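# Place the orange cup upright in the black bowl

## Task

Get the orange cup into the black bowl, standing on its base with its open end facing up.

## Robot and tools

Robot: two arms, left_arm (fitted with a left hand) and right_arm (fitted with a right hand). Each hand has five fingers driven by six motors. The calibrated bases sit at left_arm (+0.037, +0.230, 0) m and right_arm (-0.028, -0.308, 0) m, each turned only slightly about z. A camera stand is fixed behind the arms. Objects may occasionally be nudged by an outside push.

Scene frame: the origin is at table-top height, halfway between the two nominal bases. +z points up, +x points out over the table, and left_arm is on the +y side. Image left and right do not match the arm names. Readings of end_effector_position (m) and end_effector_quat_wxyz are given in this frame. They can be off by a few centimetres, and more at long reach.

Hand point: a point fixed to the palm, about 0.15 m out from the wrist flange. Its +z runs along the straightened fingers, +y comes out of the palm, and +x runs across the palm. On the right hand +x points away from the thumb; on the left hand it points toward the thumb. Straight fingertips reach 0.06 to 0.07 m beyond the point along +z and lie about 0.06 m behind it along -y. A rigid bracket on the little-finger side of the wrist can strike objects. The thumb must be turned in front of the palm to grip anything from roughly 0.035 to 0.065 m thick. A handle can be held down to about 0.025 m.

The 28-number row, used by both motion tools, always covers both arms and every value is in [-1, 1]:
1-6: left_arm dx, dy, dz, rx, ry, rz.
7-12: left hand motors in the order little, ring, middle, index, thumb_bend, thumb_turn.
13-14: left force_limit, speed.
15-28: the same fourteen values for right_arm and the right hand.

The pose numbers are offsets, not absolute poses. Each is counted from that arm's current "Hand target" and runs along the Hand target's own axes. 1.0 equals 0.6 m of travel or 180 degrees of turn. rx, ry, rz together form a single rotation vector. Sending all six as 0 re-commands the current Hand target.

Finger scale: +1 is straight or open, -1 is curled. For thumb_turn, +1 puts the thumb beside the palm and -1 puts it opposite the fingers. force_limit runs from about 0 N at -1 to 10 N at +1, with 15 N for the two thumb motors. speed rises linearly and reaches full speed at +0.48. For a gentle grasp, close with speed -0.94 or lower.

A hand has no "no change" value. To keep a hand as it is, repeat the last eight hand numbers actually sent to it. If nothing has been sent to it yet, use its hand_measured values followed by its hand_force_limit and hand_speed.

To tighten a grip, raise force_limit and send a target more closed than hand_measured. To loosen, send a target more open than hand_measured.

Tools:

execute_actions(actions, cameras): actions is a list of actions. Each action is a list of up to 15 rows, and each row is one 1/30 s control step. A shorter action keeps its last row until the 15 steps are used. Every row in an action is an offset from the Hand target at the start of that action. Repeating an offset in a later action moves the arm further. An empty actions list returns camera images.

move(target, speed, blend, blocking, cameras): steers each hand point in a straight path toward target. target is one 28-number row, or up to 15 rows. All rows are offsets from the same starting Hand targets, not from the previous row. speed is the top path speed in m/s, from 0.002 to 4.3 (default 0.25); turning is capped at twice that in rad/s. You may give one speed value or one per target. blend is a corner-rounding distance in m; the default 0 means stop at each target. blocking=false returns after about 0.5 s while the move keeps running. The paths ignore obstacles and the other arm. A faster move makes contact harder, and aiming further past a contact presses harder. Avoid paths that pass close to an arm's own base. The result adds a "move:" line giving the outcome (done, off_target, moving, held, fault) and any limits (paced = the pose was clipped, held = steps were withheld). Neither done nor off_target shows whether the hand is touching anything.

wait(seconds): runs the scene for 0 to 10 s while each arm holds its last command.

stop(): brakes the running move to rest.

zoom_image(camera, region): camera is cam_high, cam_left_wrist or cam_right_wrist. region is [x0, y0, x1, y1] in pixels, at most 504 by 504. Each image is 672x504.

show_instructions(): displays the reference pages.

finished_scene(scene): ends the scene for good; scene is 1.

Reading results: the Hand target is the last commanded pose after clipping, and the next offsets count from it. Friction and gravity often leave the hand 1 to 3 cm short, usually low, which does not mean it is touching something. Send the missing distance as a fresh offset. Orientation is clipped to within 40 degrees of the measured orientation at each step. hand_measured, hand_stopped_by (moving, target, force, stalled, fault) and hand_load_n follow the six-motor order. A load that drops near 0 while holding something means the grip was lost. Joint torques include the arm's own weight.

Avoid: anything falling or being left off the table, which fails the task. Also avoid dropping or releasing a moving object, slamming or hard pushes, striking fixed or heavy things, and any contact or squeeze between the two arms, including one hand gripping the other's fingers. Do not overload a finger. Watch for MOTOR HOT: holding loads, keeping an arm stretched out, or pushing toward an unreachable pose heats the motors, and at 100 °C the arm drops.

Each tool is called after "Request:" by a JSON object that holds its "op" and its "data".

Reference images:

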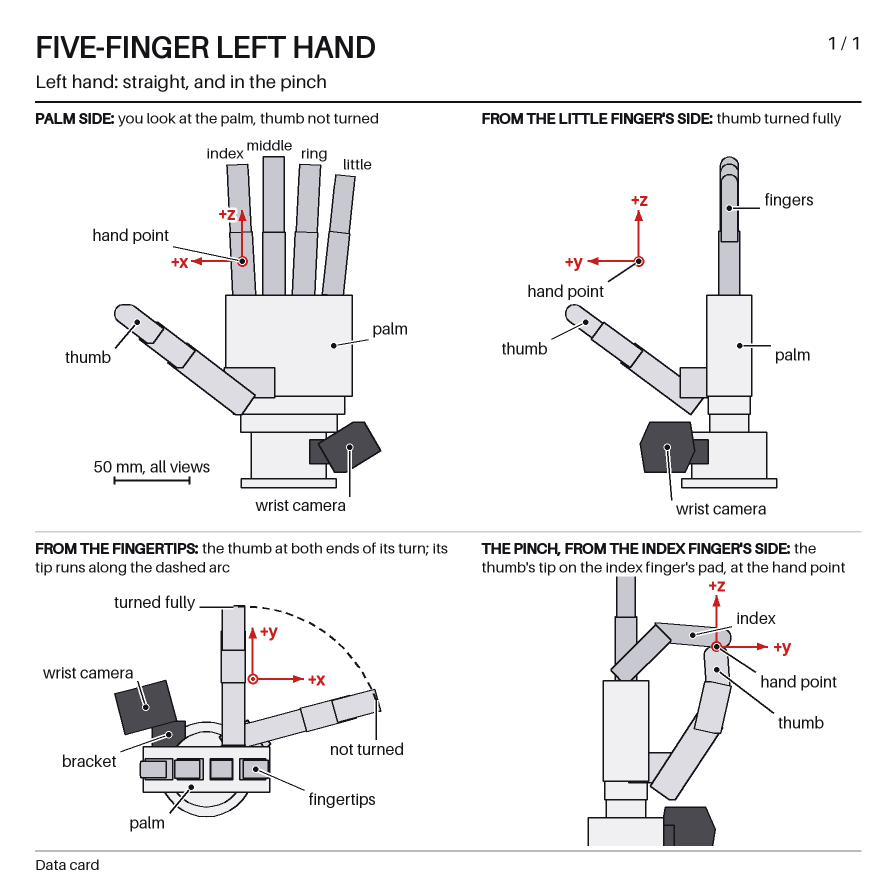

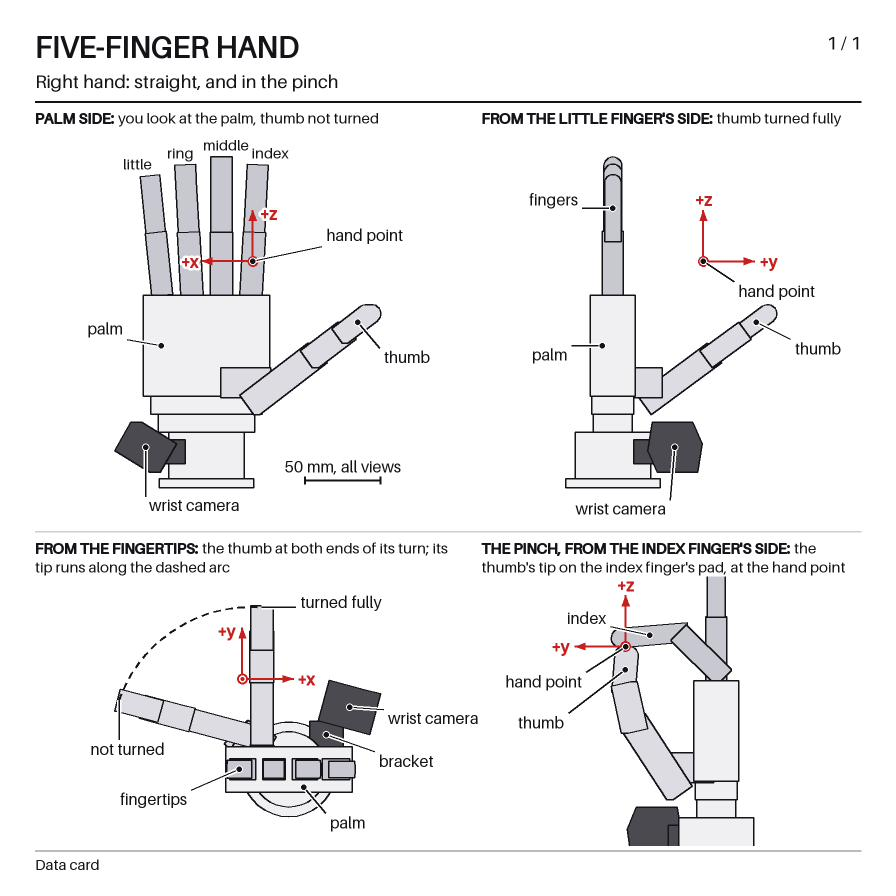

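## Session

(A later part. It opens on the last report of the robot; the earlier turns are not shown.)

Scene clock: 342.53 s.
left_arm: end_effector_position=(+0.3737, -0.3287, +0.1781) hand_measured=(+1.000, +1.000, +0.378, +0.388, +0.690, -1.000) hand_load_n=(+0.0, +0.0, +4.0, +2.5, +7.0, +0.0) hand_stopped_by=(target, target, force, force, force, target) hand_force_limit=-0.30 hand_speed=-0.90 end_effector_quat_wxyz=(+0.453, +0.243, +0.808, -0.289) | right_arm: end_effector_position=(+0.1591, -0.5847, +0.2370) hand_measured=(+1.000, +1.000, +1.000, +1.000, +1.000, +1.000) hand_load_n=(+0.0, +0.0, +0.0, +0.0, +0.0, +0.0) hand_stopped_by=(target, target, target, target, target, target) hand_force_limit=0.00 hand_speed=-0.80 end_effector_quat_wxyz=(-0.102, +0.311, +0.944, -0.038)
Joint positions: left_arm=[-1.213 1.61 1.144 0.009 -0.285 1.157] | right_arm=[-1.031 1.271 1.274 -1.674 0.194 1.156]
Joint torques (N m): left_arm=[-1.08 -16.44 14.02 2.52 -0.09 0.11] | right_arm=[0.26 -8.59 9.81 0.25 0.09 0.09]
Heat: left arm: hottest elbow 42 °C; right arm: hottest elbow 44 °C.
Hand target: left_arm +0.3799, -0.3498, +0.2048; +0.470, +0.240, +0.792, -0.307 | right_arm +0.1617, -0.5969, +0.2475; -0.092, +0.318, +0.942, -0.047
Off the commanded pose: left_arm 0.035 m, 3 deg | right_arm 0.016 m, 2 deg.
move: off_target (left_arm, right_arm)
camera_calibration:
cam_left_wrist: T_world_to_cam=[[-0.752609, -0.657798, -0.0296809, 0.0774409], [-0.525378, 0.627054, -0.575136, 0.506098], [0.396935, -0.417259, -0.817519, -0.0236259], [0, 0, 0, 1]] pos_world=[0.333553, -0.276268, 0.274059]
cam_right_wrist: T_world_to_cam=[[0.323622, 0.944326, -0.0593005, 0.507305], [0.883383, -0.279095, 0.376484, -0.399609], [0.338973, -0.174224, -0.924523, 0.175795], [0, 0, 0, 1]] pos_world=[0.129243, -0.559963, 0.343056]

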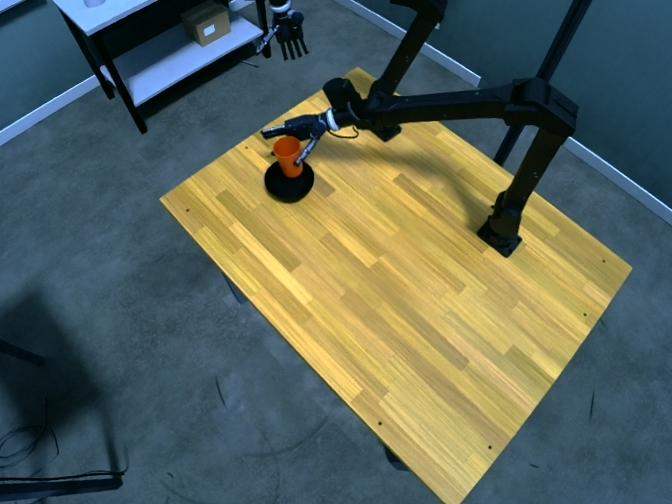

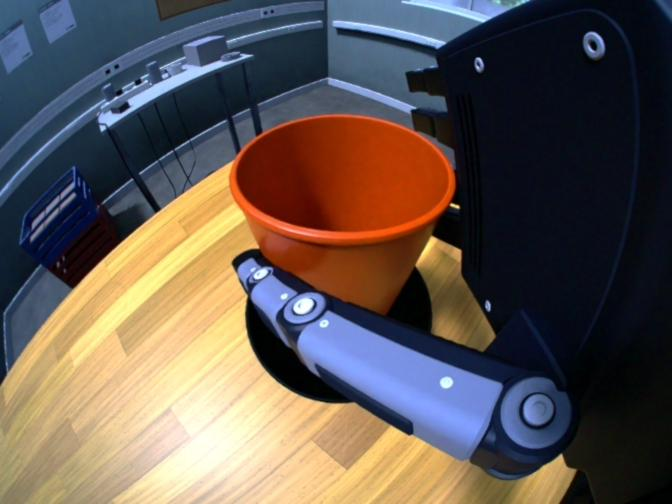

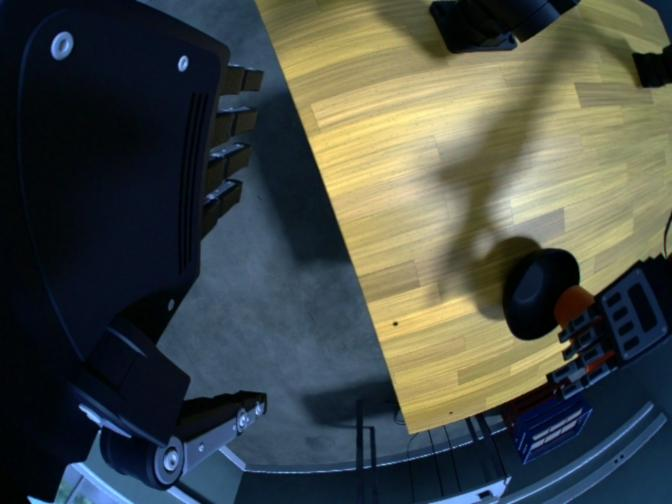

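Request:
{"op": "move", "data": {"target": [0.0748,0.0247,0.0502,0.0111,-0.0167,-0.0149,1,1,-0.2,-0.2,-0.2,-1,-0.3,-0.9,0,0,0,0,0,0,1,1,1,1,1,1,0,-0.8], "speed": 0.1, "cameras": ["all"]}}

Request:
{"op": "zoom_image", "data": {"camera": "cam_high", "region": [240, 120, 400, 240]}}

Request:
{"op": "zoom_image", "data": {"camera": "cam_right_wrist", "region": [470, 210, 670, 410]}}

Scene clock: 358.07 s.
left_arm: end_effector_position=(+0.3814, -0.3542, +0.1434) hand_measured=(+1.000, +1.000, +0.378, +0.388, +0.690, -1.000) hand_load_n=(+0.0, +0.0, +3.5, +2.5, +7.0, +0.5) hand_stopped_by=(target, target, force, force, force, target) hand_force_limit=-0.30 hand_speed=-0.90 end_effector_quat_wxyz=(+0.473, +0.231, +0.784, -0.329) | right_arm: end_effector_position=(+0.1591, -0.5847, +0.2370) hand_measured=(+1.000, +1.000, +1.000, +1.000, +1.000, +1.000) hand_load_n=(+0.0, -0.5, +0.0, +0.0, +0.0, +0.0) hand_stopped_by=(target, target, target, target, target, target) hand_force_limit=0.00 hand_speed=-0.80 end_effector_quat_wxyz=(-0.102, +0.311, +0.944, -0.038)
Joint positions: left_arm=[-1.211 1.708 1.105 0.248 -0.261 1.154] | right_arm=[-1.031 1.271 1.274 -1.674 0.194 1.156]
Joint torques (N m): left_arm=[0.32 -18.14 9.69 2.69 0.04 -0.07] | right_arm=[0.32 -8.53 9.81 0.24 0.08 0.09]
Heat: left arm: hottest elbow 43 °C; right arm: hottest elbow 44 °C.
Hand target: left_arm +0.3880, -0.3568, +0.1500; +0.479, +0.221, +0.779, -0.338 | right_arm +0.1617, -0.5969, +0.2475; -0.092, +0.318, +0.942, -0.047
Off the commanded pose: left_arm 0.009 m, 2 deg | right_arm 0.016 m, 2 deg.
move: off_target (right_arm)
camera_calibration:
cam_left_wrist: T_world_to_cam=[[-0.763963, -0.645116, 0.0136735, 0.0679856], [-0.497126, 0.574935, -0.649858, 0.487653], [0.411372, -0.503265, -0.759933, -0.10986], [0, 0, 0, 1]] pos_world=[0.339557, -0.291799, 0.232489]
cam_right_wrist: T_world_to_cam=[[0.323622, 0.944326, -0.0593005, 0.507305], [0.883383, -0.279095, 0.376484, -0.399609], [0.338973, -0.174224, -0.924523, 0.175795], [0, 0, 0, 1]] pos_world=[0.129243, -0.559963, 0.343056]

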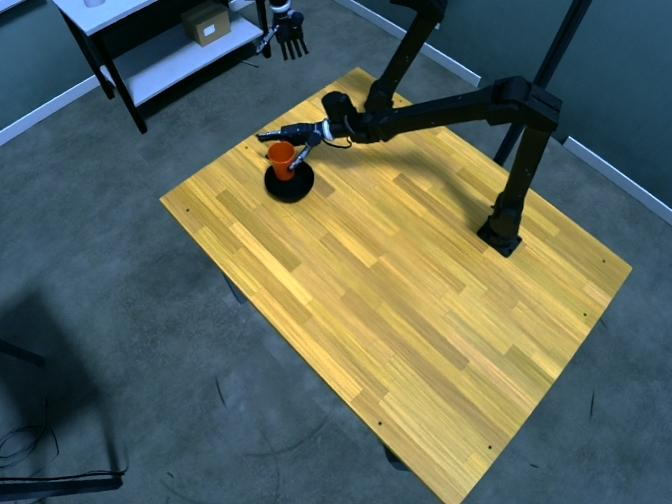

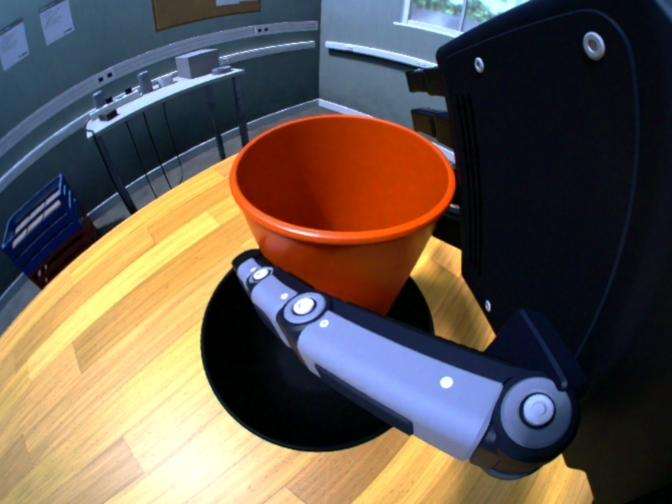

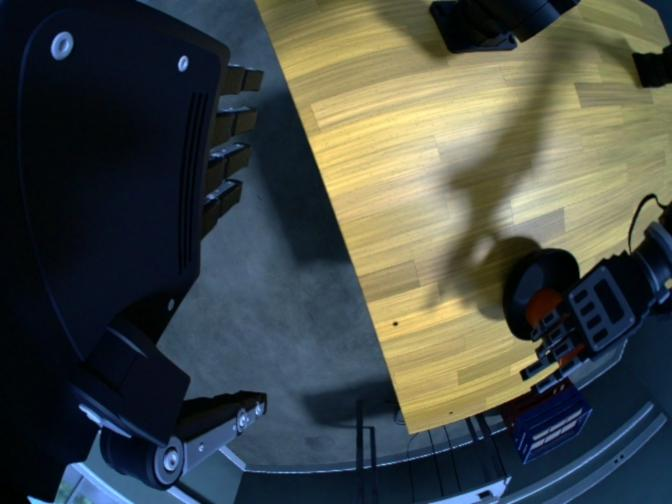

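Scaled by 3.150 from the camera's 672x504 image, which has a finer 960x720 frame.

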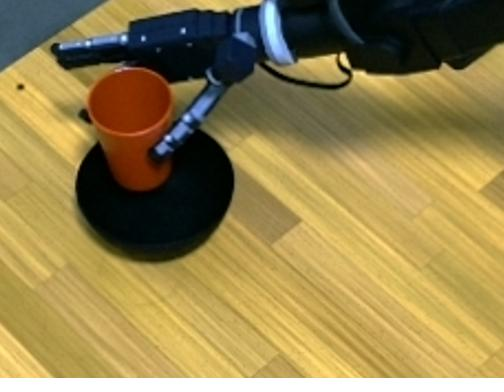

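Scaled by 2.520 from the camera's 672x504 image, which has a finer 960x720 frame.

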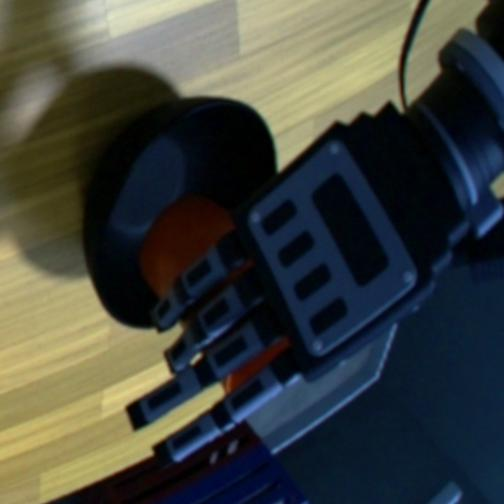

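Request:
{"op": "move", "data": {"target": [0.0573,0.0411,-0.0034,0,0,0,1,1,-0.2,-0.2,-0.2,-1,-0.3,-0.9,0,0,0,0,0,0,1,1,1,1,1,1,0,-0.8], "speed": 0.08, "cameras": ["all"]}}

Request:
{"op": "zoom_image", "data": {"camera": "cam_high", "region": [240, 120, 400, 240]}}

Request:
{"op": "zoom_image", "data": {"camera": "cam_left_wrist", "region": [150, 90, 550, 490]}}

Scene clock: 377.17 s.
left_arm: end_effector_position=(+0.3820, -0.3361, +0.1095) hand_measured=(+1.000, +1.000, +0.378, +0.388, +0.690, -1.000) hand_load_n=(+0.0, +0.0, +3.5, +2.5, +7.0, +0.5) hand_stopped_by=(target, target, force, force, force, target) hand_force_limit=-0.30 hand_speed=-0.90 end_effector_quat_wxyz=(+0.474, +0.228, +0.783, -0.333) | right_arm: end_effector_position=(+0.1591, -0.5847, +0.2370) hand_measured=(+1.000, +1.000, +1.000, +1.000, +1.000, +1.000) hand_load_n=(+0.0, +0.0, +0.0, +0.0, +0.0, +0.0) hand_stopped_by=(target, target, target, target, target, target) hand_force_limit=0.00 hand_speed=-0.80 end_effector_quat_wxyz=(-0.102, +0.311, +0.944, -0.038)
Joint positions: left_arm=[-1.195 1.729 1.019 0.365 -0.248 1.154] | right_arm=[-1.031 1.271 1.274 -1.674 0.194 1.156]
Joint torques (N m): left_arm=[0.32 -17.49 8.88 2.63 0.05 -0.02] | right_arm=[0.26 -8.53 9.8 0.25 0.09 0.09]
Heat: left arm: hottest elbow 43 °C; right arm: hottest elbow 44 °C.
Hand target: left_arm +0.3880, -0.3380, +0.1121; +0.479, +0.221, +0.779, -0.338 | right_arm +0.1617, -0.5969, +0.2475; -0.092, +0.318, +0.942, -0.047
Off the commanded pose: left_arm 0.007 m, 1 deg | right_arm 0.016 m, 2 deg.
move: off_target (right_arm)
camera_calibration:
cam_left_wrist: T_world_to_cam=[[-0.762419, -0.646755, 0.0206289, 0.0786978], [-0.499151, 0.567533, -0.654794, 0.45436], [0.411784, -0.509525, -0.755526, -0.129585], [0, 0, 0, 1]] pos_world=[0.340156, -0.272993, 0.197984]
cam_right_wrist: T_world_to_cam=[[0.323622, 0.944326, -0.0593005, 0.507305], [0.883383, -0.279095, 0.376484, -0.399609], [0.338973, -0.174224, -0.924523, 0.175795], [0, 0, 0, 1]] pos_world=[0.129243, -0.559963, 0.343056]

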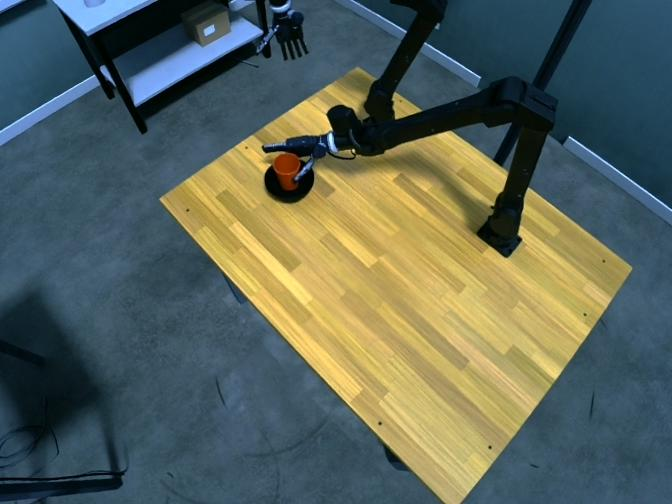

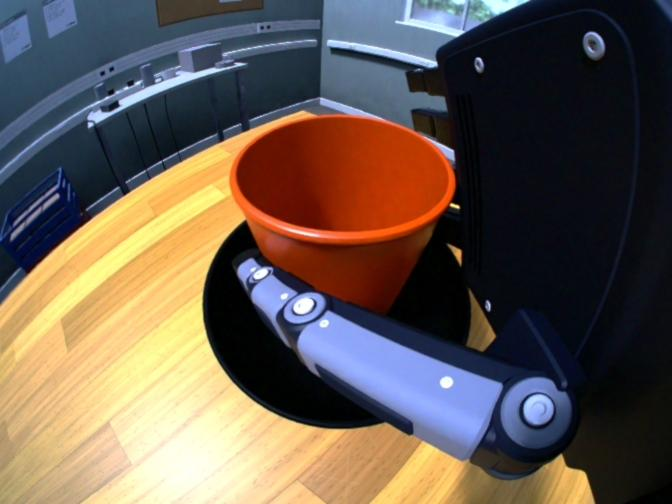

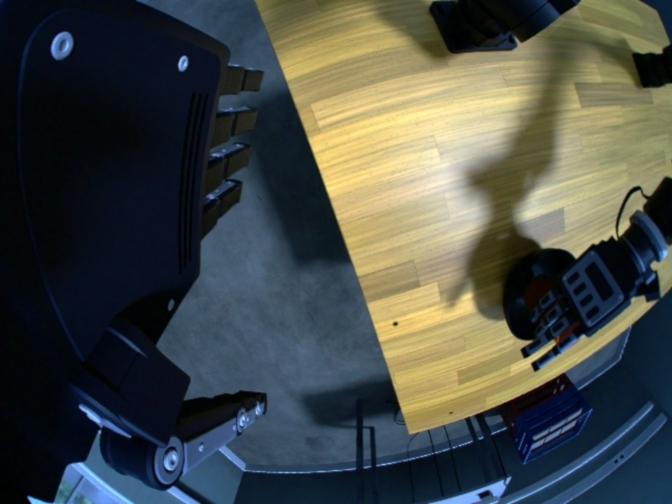

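Scaled by 3.150 from the camera's 672x504 image, which has a finer 960x720 frame.

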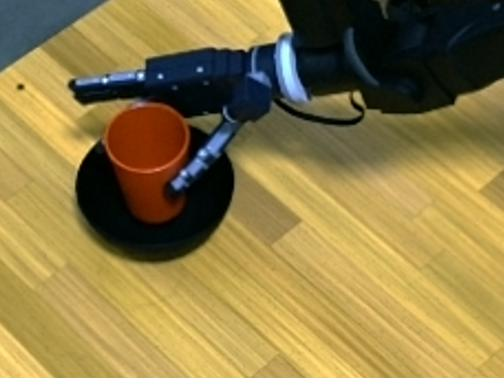

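Scaled by 1.260 from the camera's 672x504 image, which has a finer 960x720 frame.

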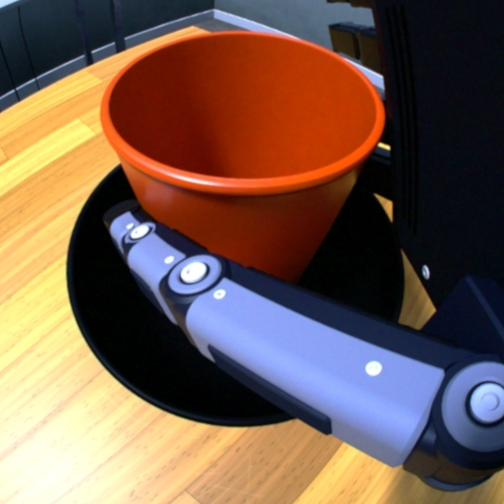

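Request:
{"op": "move", "data": {"target": [0.0253,0.0062,0.0063,0,0,0,1,1,-0.2,-0.2,-0.2,-1,-0.3,-0.9,0,0,0,0,0,0,1,1,1,1,1,1,0,-0.8], "speed": 0.04, "cameras": ["cam_high","cam_left_wrist"]}}

Request:
{"op": "zoom_image", "data": {"camera": "cam_high", "region": [240, 120, 400, 240]}}

Scene clock: 387.30 s.
left_arm: end_effector_position=(+0.3818, -0.3356, +0.0945) hand_measured=(+1.000, +1.000, +0.378, +0.388, +0.690, -1.000) hand_load_n=(+0.0, +0.0, +3.5, +3.0, +7.0, +0.5) hand_stopped_by=(target, target, force, force, force, target) hand_force_limit=-0.30 hand_speed=-0.90 end_effector_quat_wxyz=(+0.475, +0.227, +0.782, -0.333) | right_arm: end_effector_position=(+0.1591, -0.5847, +0.2370) hand_measured=(+1.000, +1.000, +1.000, +1.000, +1.000, +1.000) hand_load_n=(+0.0, +0.0, +0.0, +0.0, +0.0, +0.0) hand_stopped_by=(target, target, target, target, target, target) hand_force_limit=0.00 hand_speed=-0.80 end_effector_quat_wxyz=(-0.102, +0.311, +0.944, -0.038)
Joint positions: left_arm=[-1.195 1.757 1.005 0.407 -0.248 1.154] | right_arm=[-1.031 1.271 1.274 -1.674 0.194 1.156]
Joint torques (N m): left_arm=[0.03 -17.26 8.61 2.45 -0.06 -0.03] | right_arm=[0.26 -8.59 9.81 0.24 0.09 0.1]
Heat: left arm: hottest elbow 42 °C; right arm: hottest elbow 44 °C.
Hand target: left_arm +0.3861, -0.3380, +0.0963; +0.479, +0.221, +0.779, -0.338 | right_arm +0.1617, -0.5969, +0.2475; -0.092, +0.318, +0.942, -0.047
Off the commanded pose: left_arm 0.005 m, 1 deg | right_arm 0.016 m, 2 deg.
move: off_target (right_arm)
camera_calibration:
cam_left_wrist: T_world_to_cam=[[-0.762402, -0.646761, 0.0210448, 0.0791614], [-0.498903, 0.566774, -0.655639, 0.443897], [0.412114, -0.51036, -0.754781, -0.141081], [0, 0, 0, 1]] pos_world=[0.339956, -0.272393, 0.182885]
Images, in order (width x height): cam_high 672x504, cam_left_wrist 672x504.

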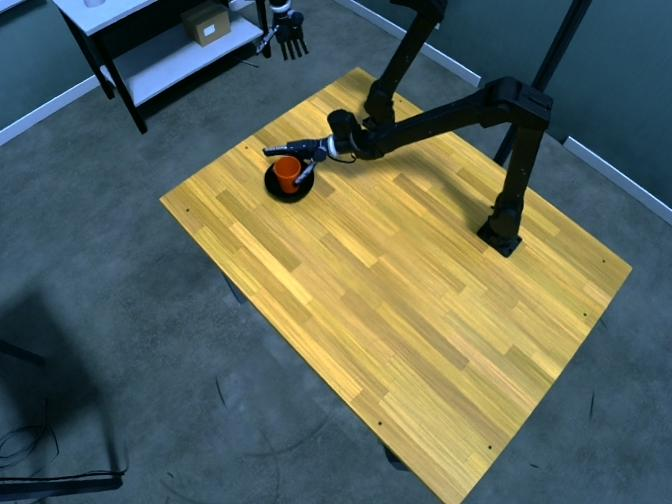

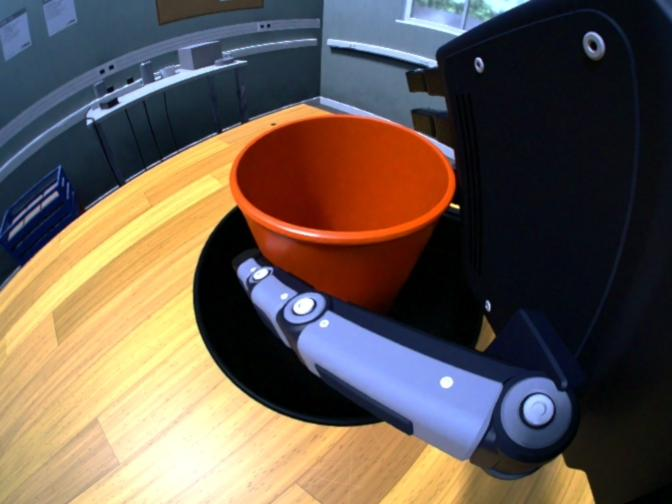

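Scaled by 3.150 from the camera's 672x504 image, which has a finer 960x720 frame.

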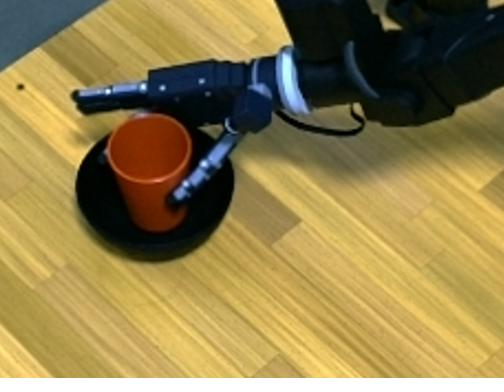

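Request:
{"op": "move", "data": {"target": [0.0192,-0.0082,0.0066,0.0003,0.0112,-0.0123,1,1,-0.2,-0.2,-0.2,-1,-0.3,-0.9,0,0,0,0,0,0,1,1,1,1,1,1,0,-0.8], "speed": 0.03, "cameras": ["cam_high","cam_left_wrist"]}}

Request:
{"op": "zoom_image", "data": {"camera": "cam_high", "region": [240, 120, 400, 240]}}

Scene clock: 398.83 s.
left_arm: end_effector_position=(+0.3778, -0.3354, +0.0829) hand_measured=(+1.000, +1.000, +0.378, +0.388, +0.690, -1.000) hand_load_n=(+0.0, +0.0, +3.5, +2.5, +7.0, +0.0) hand_stopped_by=(target, target, force, force, force, target) hand_force_limit=-0.30 hand_speed=-0.90 end_effector_quat_wxyz=(+0.459, +0.217, +0.793, -0.338) | right_arm: end_effector_position=(+0.1591, -0.5847, +0.2370) hand_measured=(+1.000, +1.000, +1.000, +1.000, +1.000, +1.000) hand_load_n=(+0.0, +0.0, +0.0, +0.0, +0.0, +0.0) hand_stopped_by=(target, target, target, target, target, target) hand_force_limit=0.00 hand_speed=-0.80 end_effector_quat_wxyz=(-0.102, +0.311, +0.944, -0.038)
Joint positions: left_arm=[-1.195 1.767 1.005 0.393 -0.24 1.112] | right_arm=[-1.031 1.271 1.274 -1.674 0.194 1.156]
Joint torques (N m): left_arm=[-0.44 -17.03 10.11 1.62 0.04 -0.07] | right_arm=[0.32 -8.59 9.81 0.25 0.08 0.1]
Heat: left arm: hottest elbow 42 °C; right arm: hottest elbow 44 °C.
Hand target: left_arm +0.3801, -0.3439, +0.0862; +0.459, +0.212, +0.792, -0.343 | right_arm +0.1617, -0.5969, +0.2475; -0.092, +0.318, +0.942, -0.047
Off the commanded pose: left_arm 0.009 m, 1 deg | right_arm 0.016 m, 2 deg.
move: off_target (right_arm)
camera_calibration:
cam_left_wrist: T_world_to_cam=[[-0.756171, -0.651967, 0.0560741, 0.0695359], [-0.530626, 0.56077, -0.635588, 0.442468], [0.382938, -0.510368, -0.769989, -0.135765], [0, 0, 0, 1]] pos_world=[0.339355, -0.272077, 0.172791]
Images, in order (width x height): cam_high 672x504, cam_left_wrist 672x504.

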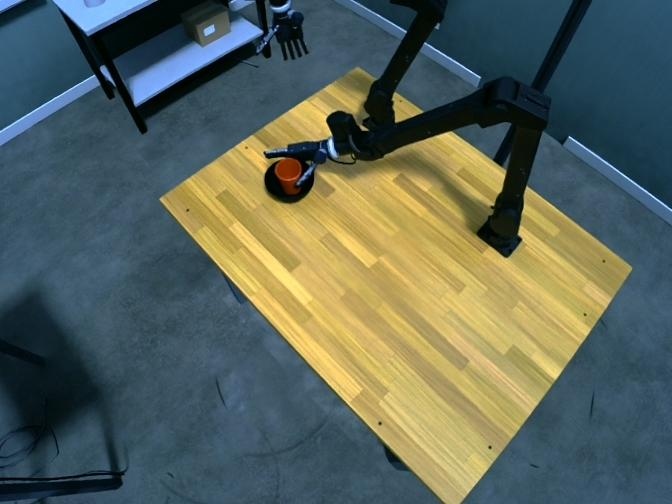

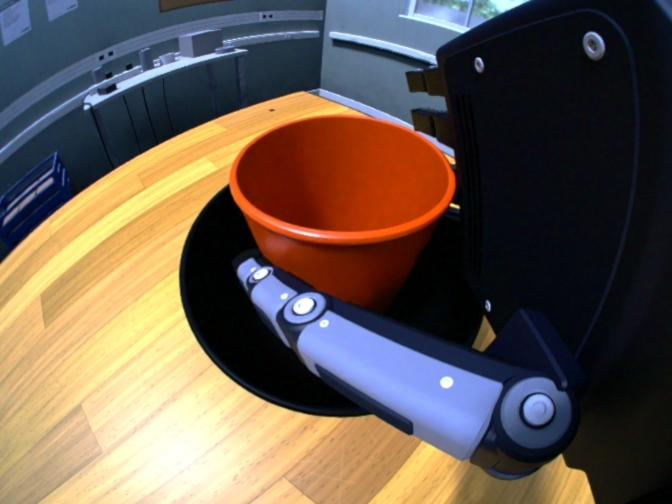

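Scaled by 3.150 from the camera's 672x504 image, which has a finer 960x720 frame.

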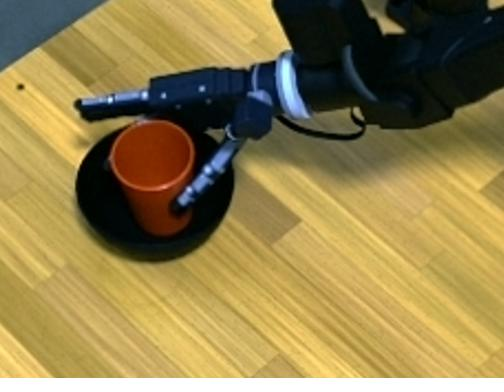

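Request:
{"op": "move", "data": {"target": [0.0073,0.0028,0.0029,-0.0083,0.0019,0.0188,1,1,-0.2,-0.2,-0.2,-1,-0.3,-0.9,0,0,0,0,0,0,1,1,1,1,1,1,0,-0.8], "speed": 0.03, "cameras": ["cam_high","cam_left_wrist"]}}

Request:
{"op": "zoom_image", "data": {"camera": "cam_high", "region": [250, 140, 330, 220]}}

Scene clock: 416.97 s.
left_arm: end_effector_position=(+0.3792, -0.3320, +0.0814) hand_measured=(+1.000, +1.000, +0.378, +0.388, +0.690, -1.000) hand_load_n=(+0.0, +0.0, +4.0, +2.5, +7.0, +0.0) hand_stopped_by=(target, target, force, force, force, target) hand_force_limit=-0.30 hand_speed=-0.90 end_effector_quat_wxyz=(+0.469, +0.226, +0.792, -0.319) | right_arm: end_effector_position=(+0.1591, -0.5847, +0.2370) hand_measured=(+1.000, +1.000, +1.000, +1.000, +1.000, +1.000) hand_load_n=(+0.0, +0.0, +0.0, +0.0, +0.0, +0.0) hand_stopped_by=(target, target, target, target, target, target) hand_force_limit=0.00 hand_speed=-0.80 end_effector_quat_wxyz=(-0.102, +0.311, +0.944, -0.038)
Joint positions: left_arm=[-1.202 1.771 1.005 0.389 -0.269 1.146] | right_arm=[-1.031 1.271 1.274 -1.674 0.194 1.156]
Joint torques (N m): left_arm=[-1.14 -16.09 10.88 1.37 -0.1 0.01] | right_arm=[0.26 -8.53 9.81 0.25 0.09 0.1]
Heat: left arm: hottest elbow 42 °C; right arm: hottest elbow 44 °C.
Hand target: left_arm +0.3802, -0.3439, +0.0811; +0.469, +0.230, +0.791, -0.318 | right_arm +0.1617, -0.5969, +0.2475; -0.092, +0.318, +0.942, -0.047
Off the commanded pose: left_arm 0.012 m, 1 deg | right_arm 0.016 m, 2 deg.
move: off_target (left_arm, right_arm)
camera_calibration:
cam_left_wrist: T_world_to_cam=[[-0.751955, -0.659118, 0.0112799, 0.0725519], [-0.515605, 0.577394, -0.633062, 0.440014], [0.410749, -0.48185, -0.774019, -0.136391], [0, 0, 0, 1]] pos_world=[0.337452, -0.271961, 0.172168]
Images, in order (width x height): cam_high 672x504, cam_left_wrist 672x504.

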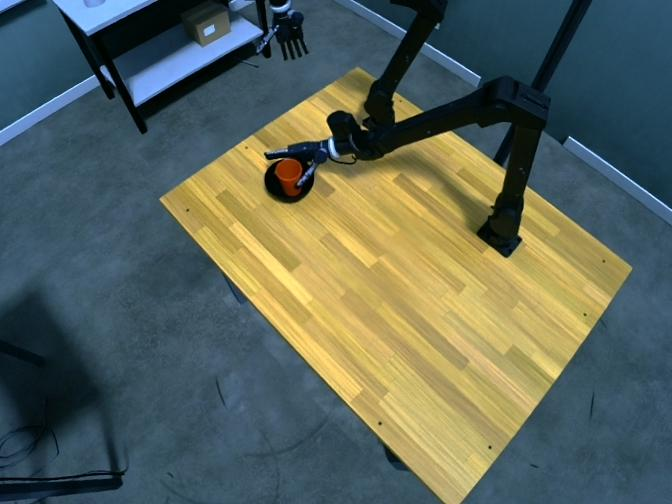

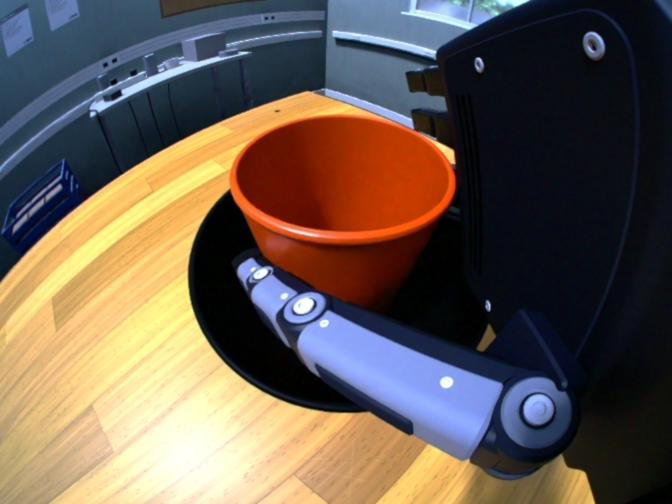

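Scaled by 6.300 from the camera's 672x504 image, which has a finer 960x720 frame.

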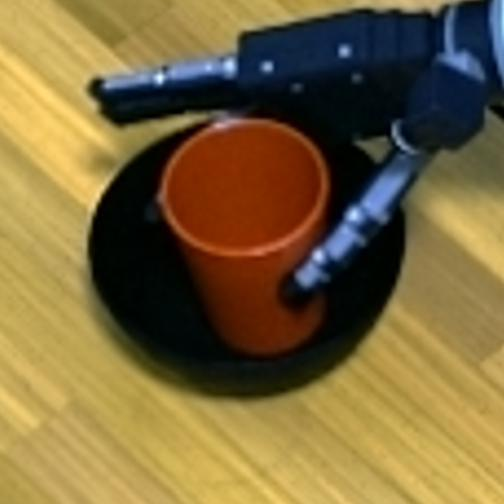

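Request:
{"op": "move", "data": {"target": [0.0083,-0.004,0.0107,0,0,0,1,1,-0.2,-0.2,-0.2,-1,-0.3,-0.9,0,0,0,0,0,0,1,1,1,1,1,1,0,-0.8], "speed": 0.03, "cameras": ["cam_high","cam_left_wrist"]}}

Request:
{"op": "zoom_image", "data": {"camera": "cam_high", "region": [250, 140, 330, 220]}}

Scene clock: 424.60 s.
left_arm: end_effector_position=(+0.3808, -0.3369, +0.0807) hand_measured=(+1.000, +1.000, +0.378, +0.388, +0.690, -1.000) hand_load_n=(+0.0, +0.0, +4.0, +2.0, +7.0, -1.0) hand_stopped_by=(target, target, force, force, force, target) hand_force_limit=-0.30 hand_speed=-0.90 end_effector_quat_wxyz=(+0.472, +0.228, +0.791, -0.316) | right_arm: end_effector_position=(+0.1591, -0.5847, +0.2370) hand_measured=(+1.000, +1.000, +1.000, +1.000, +1.000, +1.000) hand_load_n=(+0.0, +0.0, +0.0, +0.0, +0.0, +0.0) hand_stopped_by=(target, target, target, target, target, target) hand_force_limit=0.00 hand_speed=-0.80 end_effector_quat_wxyz=(-0.102, +0.311, +0.944, -0.038)
Joint positions: left_arm=[-1.205 1.785 1.02 0.388 -0.276 1.154] | right_arm=[-1.031 1.271 1.274 -1.674 0.194 1.156]
Joint torques (N m): left_arm=[-1.38 -15.85 10.63 1.77 0.01 -0.02] | right_arm=[0.32 -8.59 9.8 0.24 0.08 0.09]
Heat: left arm: hottest elbow 42 °C; right arm: hottest elbow 44 °C.
Hand target: left_arm +0.3800, -0.3499, +0.0752; +0.469, +0.231, +0.791, -0.318 | right_arm +0.1617, -0.5969, +0.2475; -0.092, +0.318, +0.942, -0.047
Off the commanded pose: left_arm 0.014 m, 0 deg | right_arm 0.016 m, 2 deg.
move: off_target (left_arm, right_arm)
camera_calibration:
cam_left_wrist: T_world_to_cam=[[-0.751306, -0.65995, 0.00215832, 0.0706419], [-0.510993, 0.579654, -0.634734, 0.442287], [0.417642, -0.477983, -0.772728, -0.14144], [0, 0, 0, 1]] pos_world=[0.338151, -0.277359, 0.171287]
Images, in order (width x height): cam_high 672x504, cam_left_wrist 672x504.

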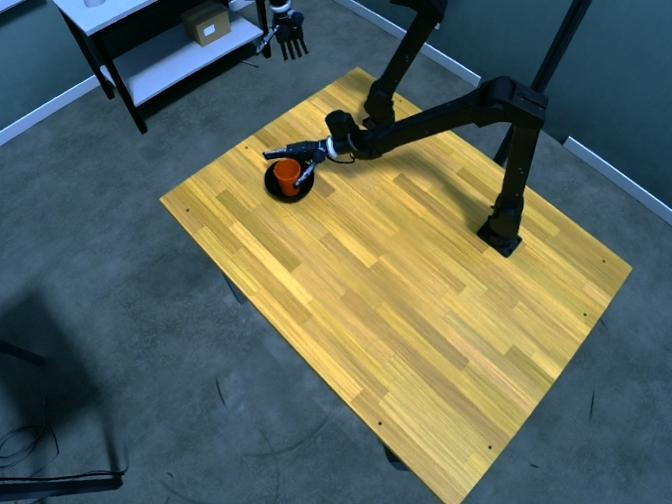

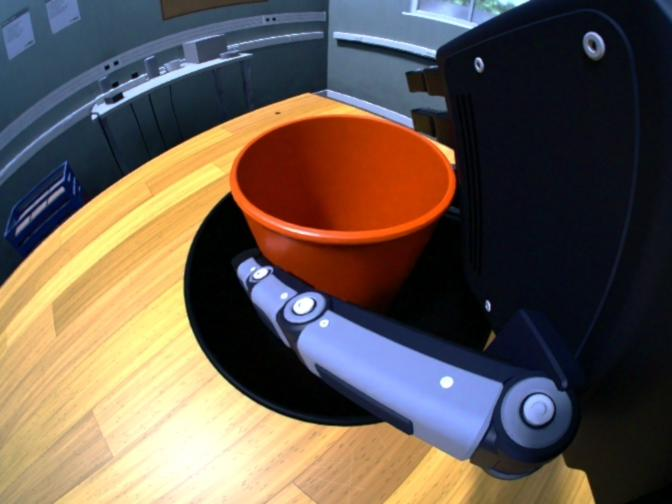

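Scaled by 6.300 from the camera's 672x504 image, which has a finer 960x720 frame.

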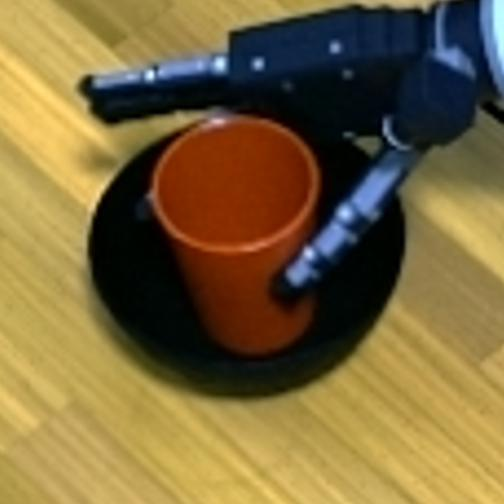

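Request:
{"op": "move", "data": {"target": [[-0.0117,0.01,-0.017,0,0,0,1,1,-0.2,-0.2,-0.2,-1,-0.3,-0.9,0,0,0,0,0,0,1,1,1,1,1,1,0,-0.8],[-0.0117,0.01,-0.017,0,0,0,1,1,0.7,0.62,0.95,-1,-0.3,-0.88,0,0,0,0,0,0,1,1,1,1,1,1,0,-0.8]], "speed": 0.03, "cameras": ["cam_high","cam_left_wrist"]}}

Request:
{"op": "zoom_image", "data": {"camera": "cam_high", "region": [250, 140, 330, 220]}}

Scene clock: 437.77 s.
left_arm: end_effector_position=(+0.3795, -0.3373, +0.0793) hand_measured=(+1.000, +1.000, +0.700, +0.620, +0.950, -1.000) hand_load_n=(+0.0, +0.0, +0.0, +0.0, +0.0, +0.5) hand_stopped_by=(target, target, target, target, target, target) hand_force_limit=-0.30 hand_speed=-0.88 end_effector_quat_wxyz=(+0.469, +0.233, +0.791, -0.316) | right_arm: end_effector_position=(+0.1591, -0.5847, +0.2370) hand_measured=(+1.000, +1.000, +1.000, +1.000, +1.000, +1.000) hand_load_n=(+0.0, +0.0, +0.0, +0.0, +0.0, +0.0) hand_stopped_by=(target, target, target, target, target, target) hand_force_limit=0.00 hand_speed=-0.80 end_effector_quat_wxyz=(-0.102, +0.311, +0.944, -0.038)
Joint positions: left_arm=[-1.205 1.785 1.02 0.382 -0.267 1.157] | right_arm=[-1.031 1.271 1.274 -1.674 0.194 1.156]
Joint torques (N m): left_arm=[-0.38 -18.61 8.65 1.65 0.03 -0.04] | right_arm=[0.32 -8.59 9.8 0.25 0.08 0.09]
Heat: left arm: hottest elbow 42 °C; right arm: hottest elbow 45 °C.
Hand target: left_arm +0.3810, -0.3389, +0.0833; +0.469, +0.231, +0.791, -0.319 | right_arm +0.1617, -0.5969, +0.2475; -0.092, +0.318, +0.942, -0.047
Off the commanded pose: left_arm 0.005 m, 0 deg | right_arm 0.016 m, 2 deg.
move: off_target (right_arm)
camera_calibration:
cam_left_wrist: T_world_to_cam=[[-0.757553, -0.652774, -0.000219742, 0.0743699], [-0.507097, 0.588705, -0.629507, 0.44213], [0.411055, -0.476773, -0.776995, -0.138941], [0, 0, 0, 1]] pos_world=[0.337654, -0.27798, 0.170384]
Images, in order (width x height): cam_high 672x504, cam_left_wrist 672x504.

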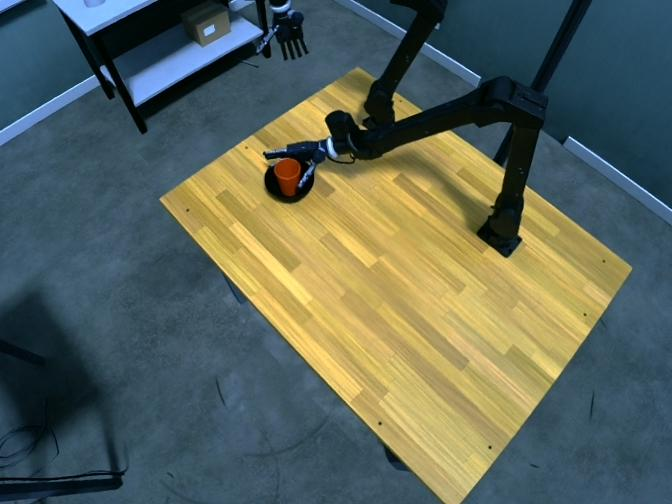

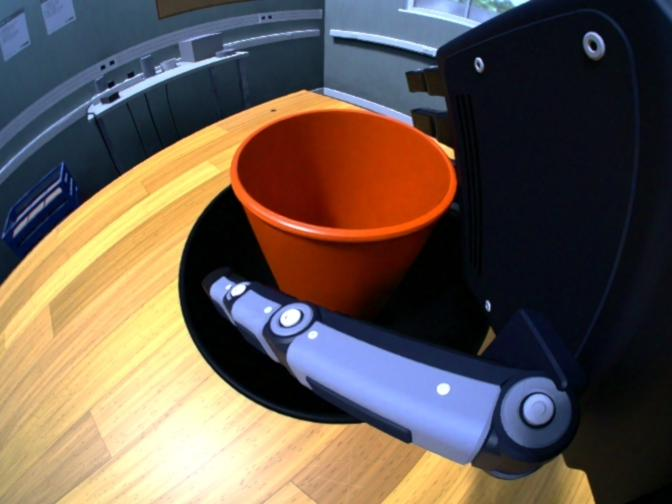

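Scaled by 6.300 from the camera's 672x504 image, which has a finer 960x720 frame.

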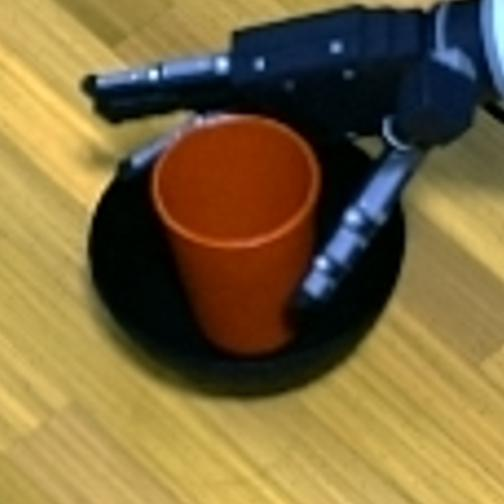

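Request:
{"op": "move", "data": {"target": [[-0.0474,-0.0154,-0.0191,0,0,0,1,1,0.7,0.62,0.95,-1,-0.3,-0.88,0,0,0,0,0,0,1,1,1,1,1,1,0,-0.8],[-0.0474,-0.0154,-0.0191,0,0,0,1,1,1,1,1,-1,-0.3,-0.8,0,0,0,0,0,0,1,1,1,1,1,1,0,-0.8]], "speed": 0.05, "cameras": ["cam_high","cam_left_wrist"]}}

Request:
{"op": "zoom_image", "data": {"camera": "cam_high", "region": [250, 140, 330, 220]}}

Scene clock: 447.87 s.
left_arm: end_effector_position=(+0.3758, -0.3276, +0.0923) hand_measured=(+1.000, +1.000, +1.000, +1.000, +1.000, -1.000) hand_load_n=(+0.0, +0.0, +0.0, -0.5, +0.0, +0.0) hand_stopped_by=(target, target, target, target, target, target) hand_force_limit=-0.30 hand_speed=-0.80 end_effector_quat_wxyz=(+0.459, +0.238, +0.800, -0.304) | right_arm: end_effector_position=(+0.1591, -0.5847, +0.2370) hand_measured=(+1.000, +1.000, +1.000, +1.000, +1.000, +1.000) hand_load_n=(+0.0, +0.0, +0.0, +0.0, +0.0, +0.0) hand_stopped_by=(target, target, target, target, target, target) hand_force_limit=0.00 hand_speed=-0.80 end_effector_quat_wxyz=(-0.102, +0.311, +0.944, -0.038)
Joint positions: left_arm=[-1.204 1.736 1.02 0.296 -0.267 1.157] | right_arm=[-1.031 1.271 1.274 -1.674 0.194 1.156]
Joint torques (N m): left_arm=[-0.5 -19.14 10.93 1.73 0.03 -0.04] | right_arm=[0.32 -8.53 9.81 0.25 0.09 0.1]
Heat: left arm: hottest elbow 42 °C; right arm: hottest elbow 45 °C.
Hand target: left_arm +0.3810, -0.3390, +0.1153; +0.469, +0.231, +0.791, -0.319 | right_arm +0.1617, -0.5969, +0.2475; -0.092, +0.318, +0.942, -0.047
Off the commanded pose: left_arm 0.026 m, 2 deg | right_arm 0.016 m, 2 deg.
move: off_target (left_arm, right_arm); target 2's new numbers were sent with left_arm's hand 0.025 m and 2 deg from that target
camera_calibration:
cam_left_wrist: T_world_to_cam=[[-0.757126, -0.653172, -0.0112886, 0.0787467], [-0.51644, 0.609037, -0.601967, 0.450416], [0.400063, -0.449935, -0.798441, -0.107786], [0, 0, 0, 1]] pos_world=[0.335355, -0.271381, 0.185964]
Images, in order (width x height): cam_high 672x504, cam_left_wrist 672x504.

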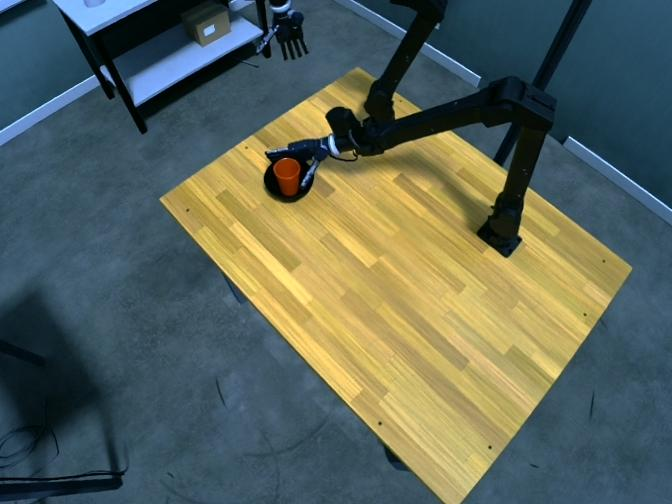

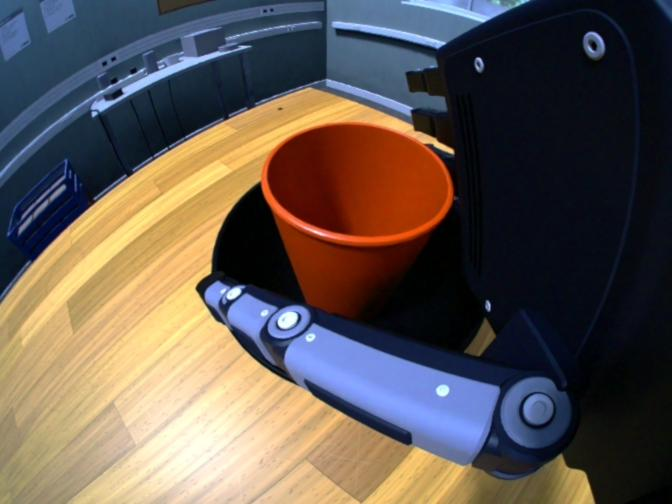

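Scaled by 6.300 from the camera's 672x504 image, which has a finer 960x720 frame.

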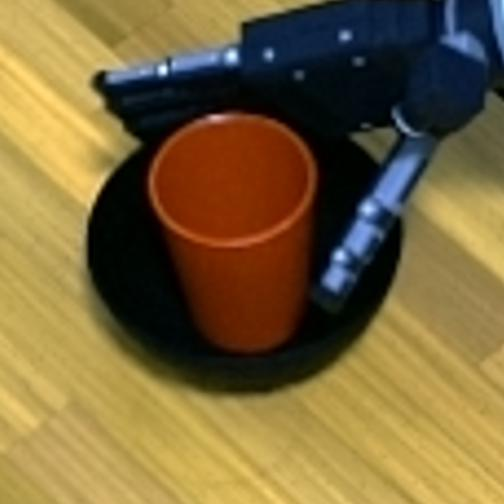

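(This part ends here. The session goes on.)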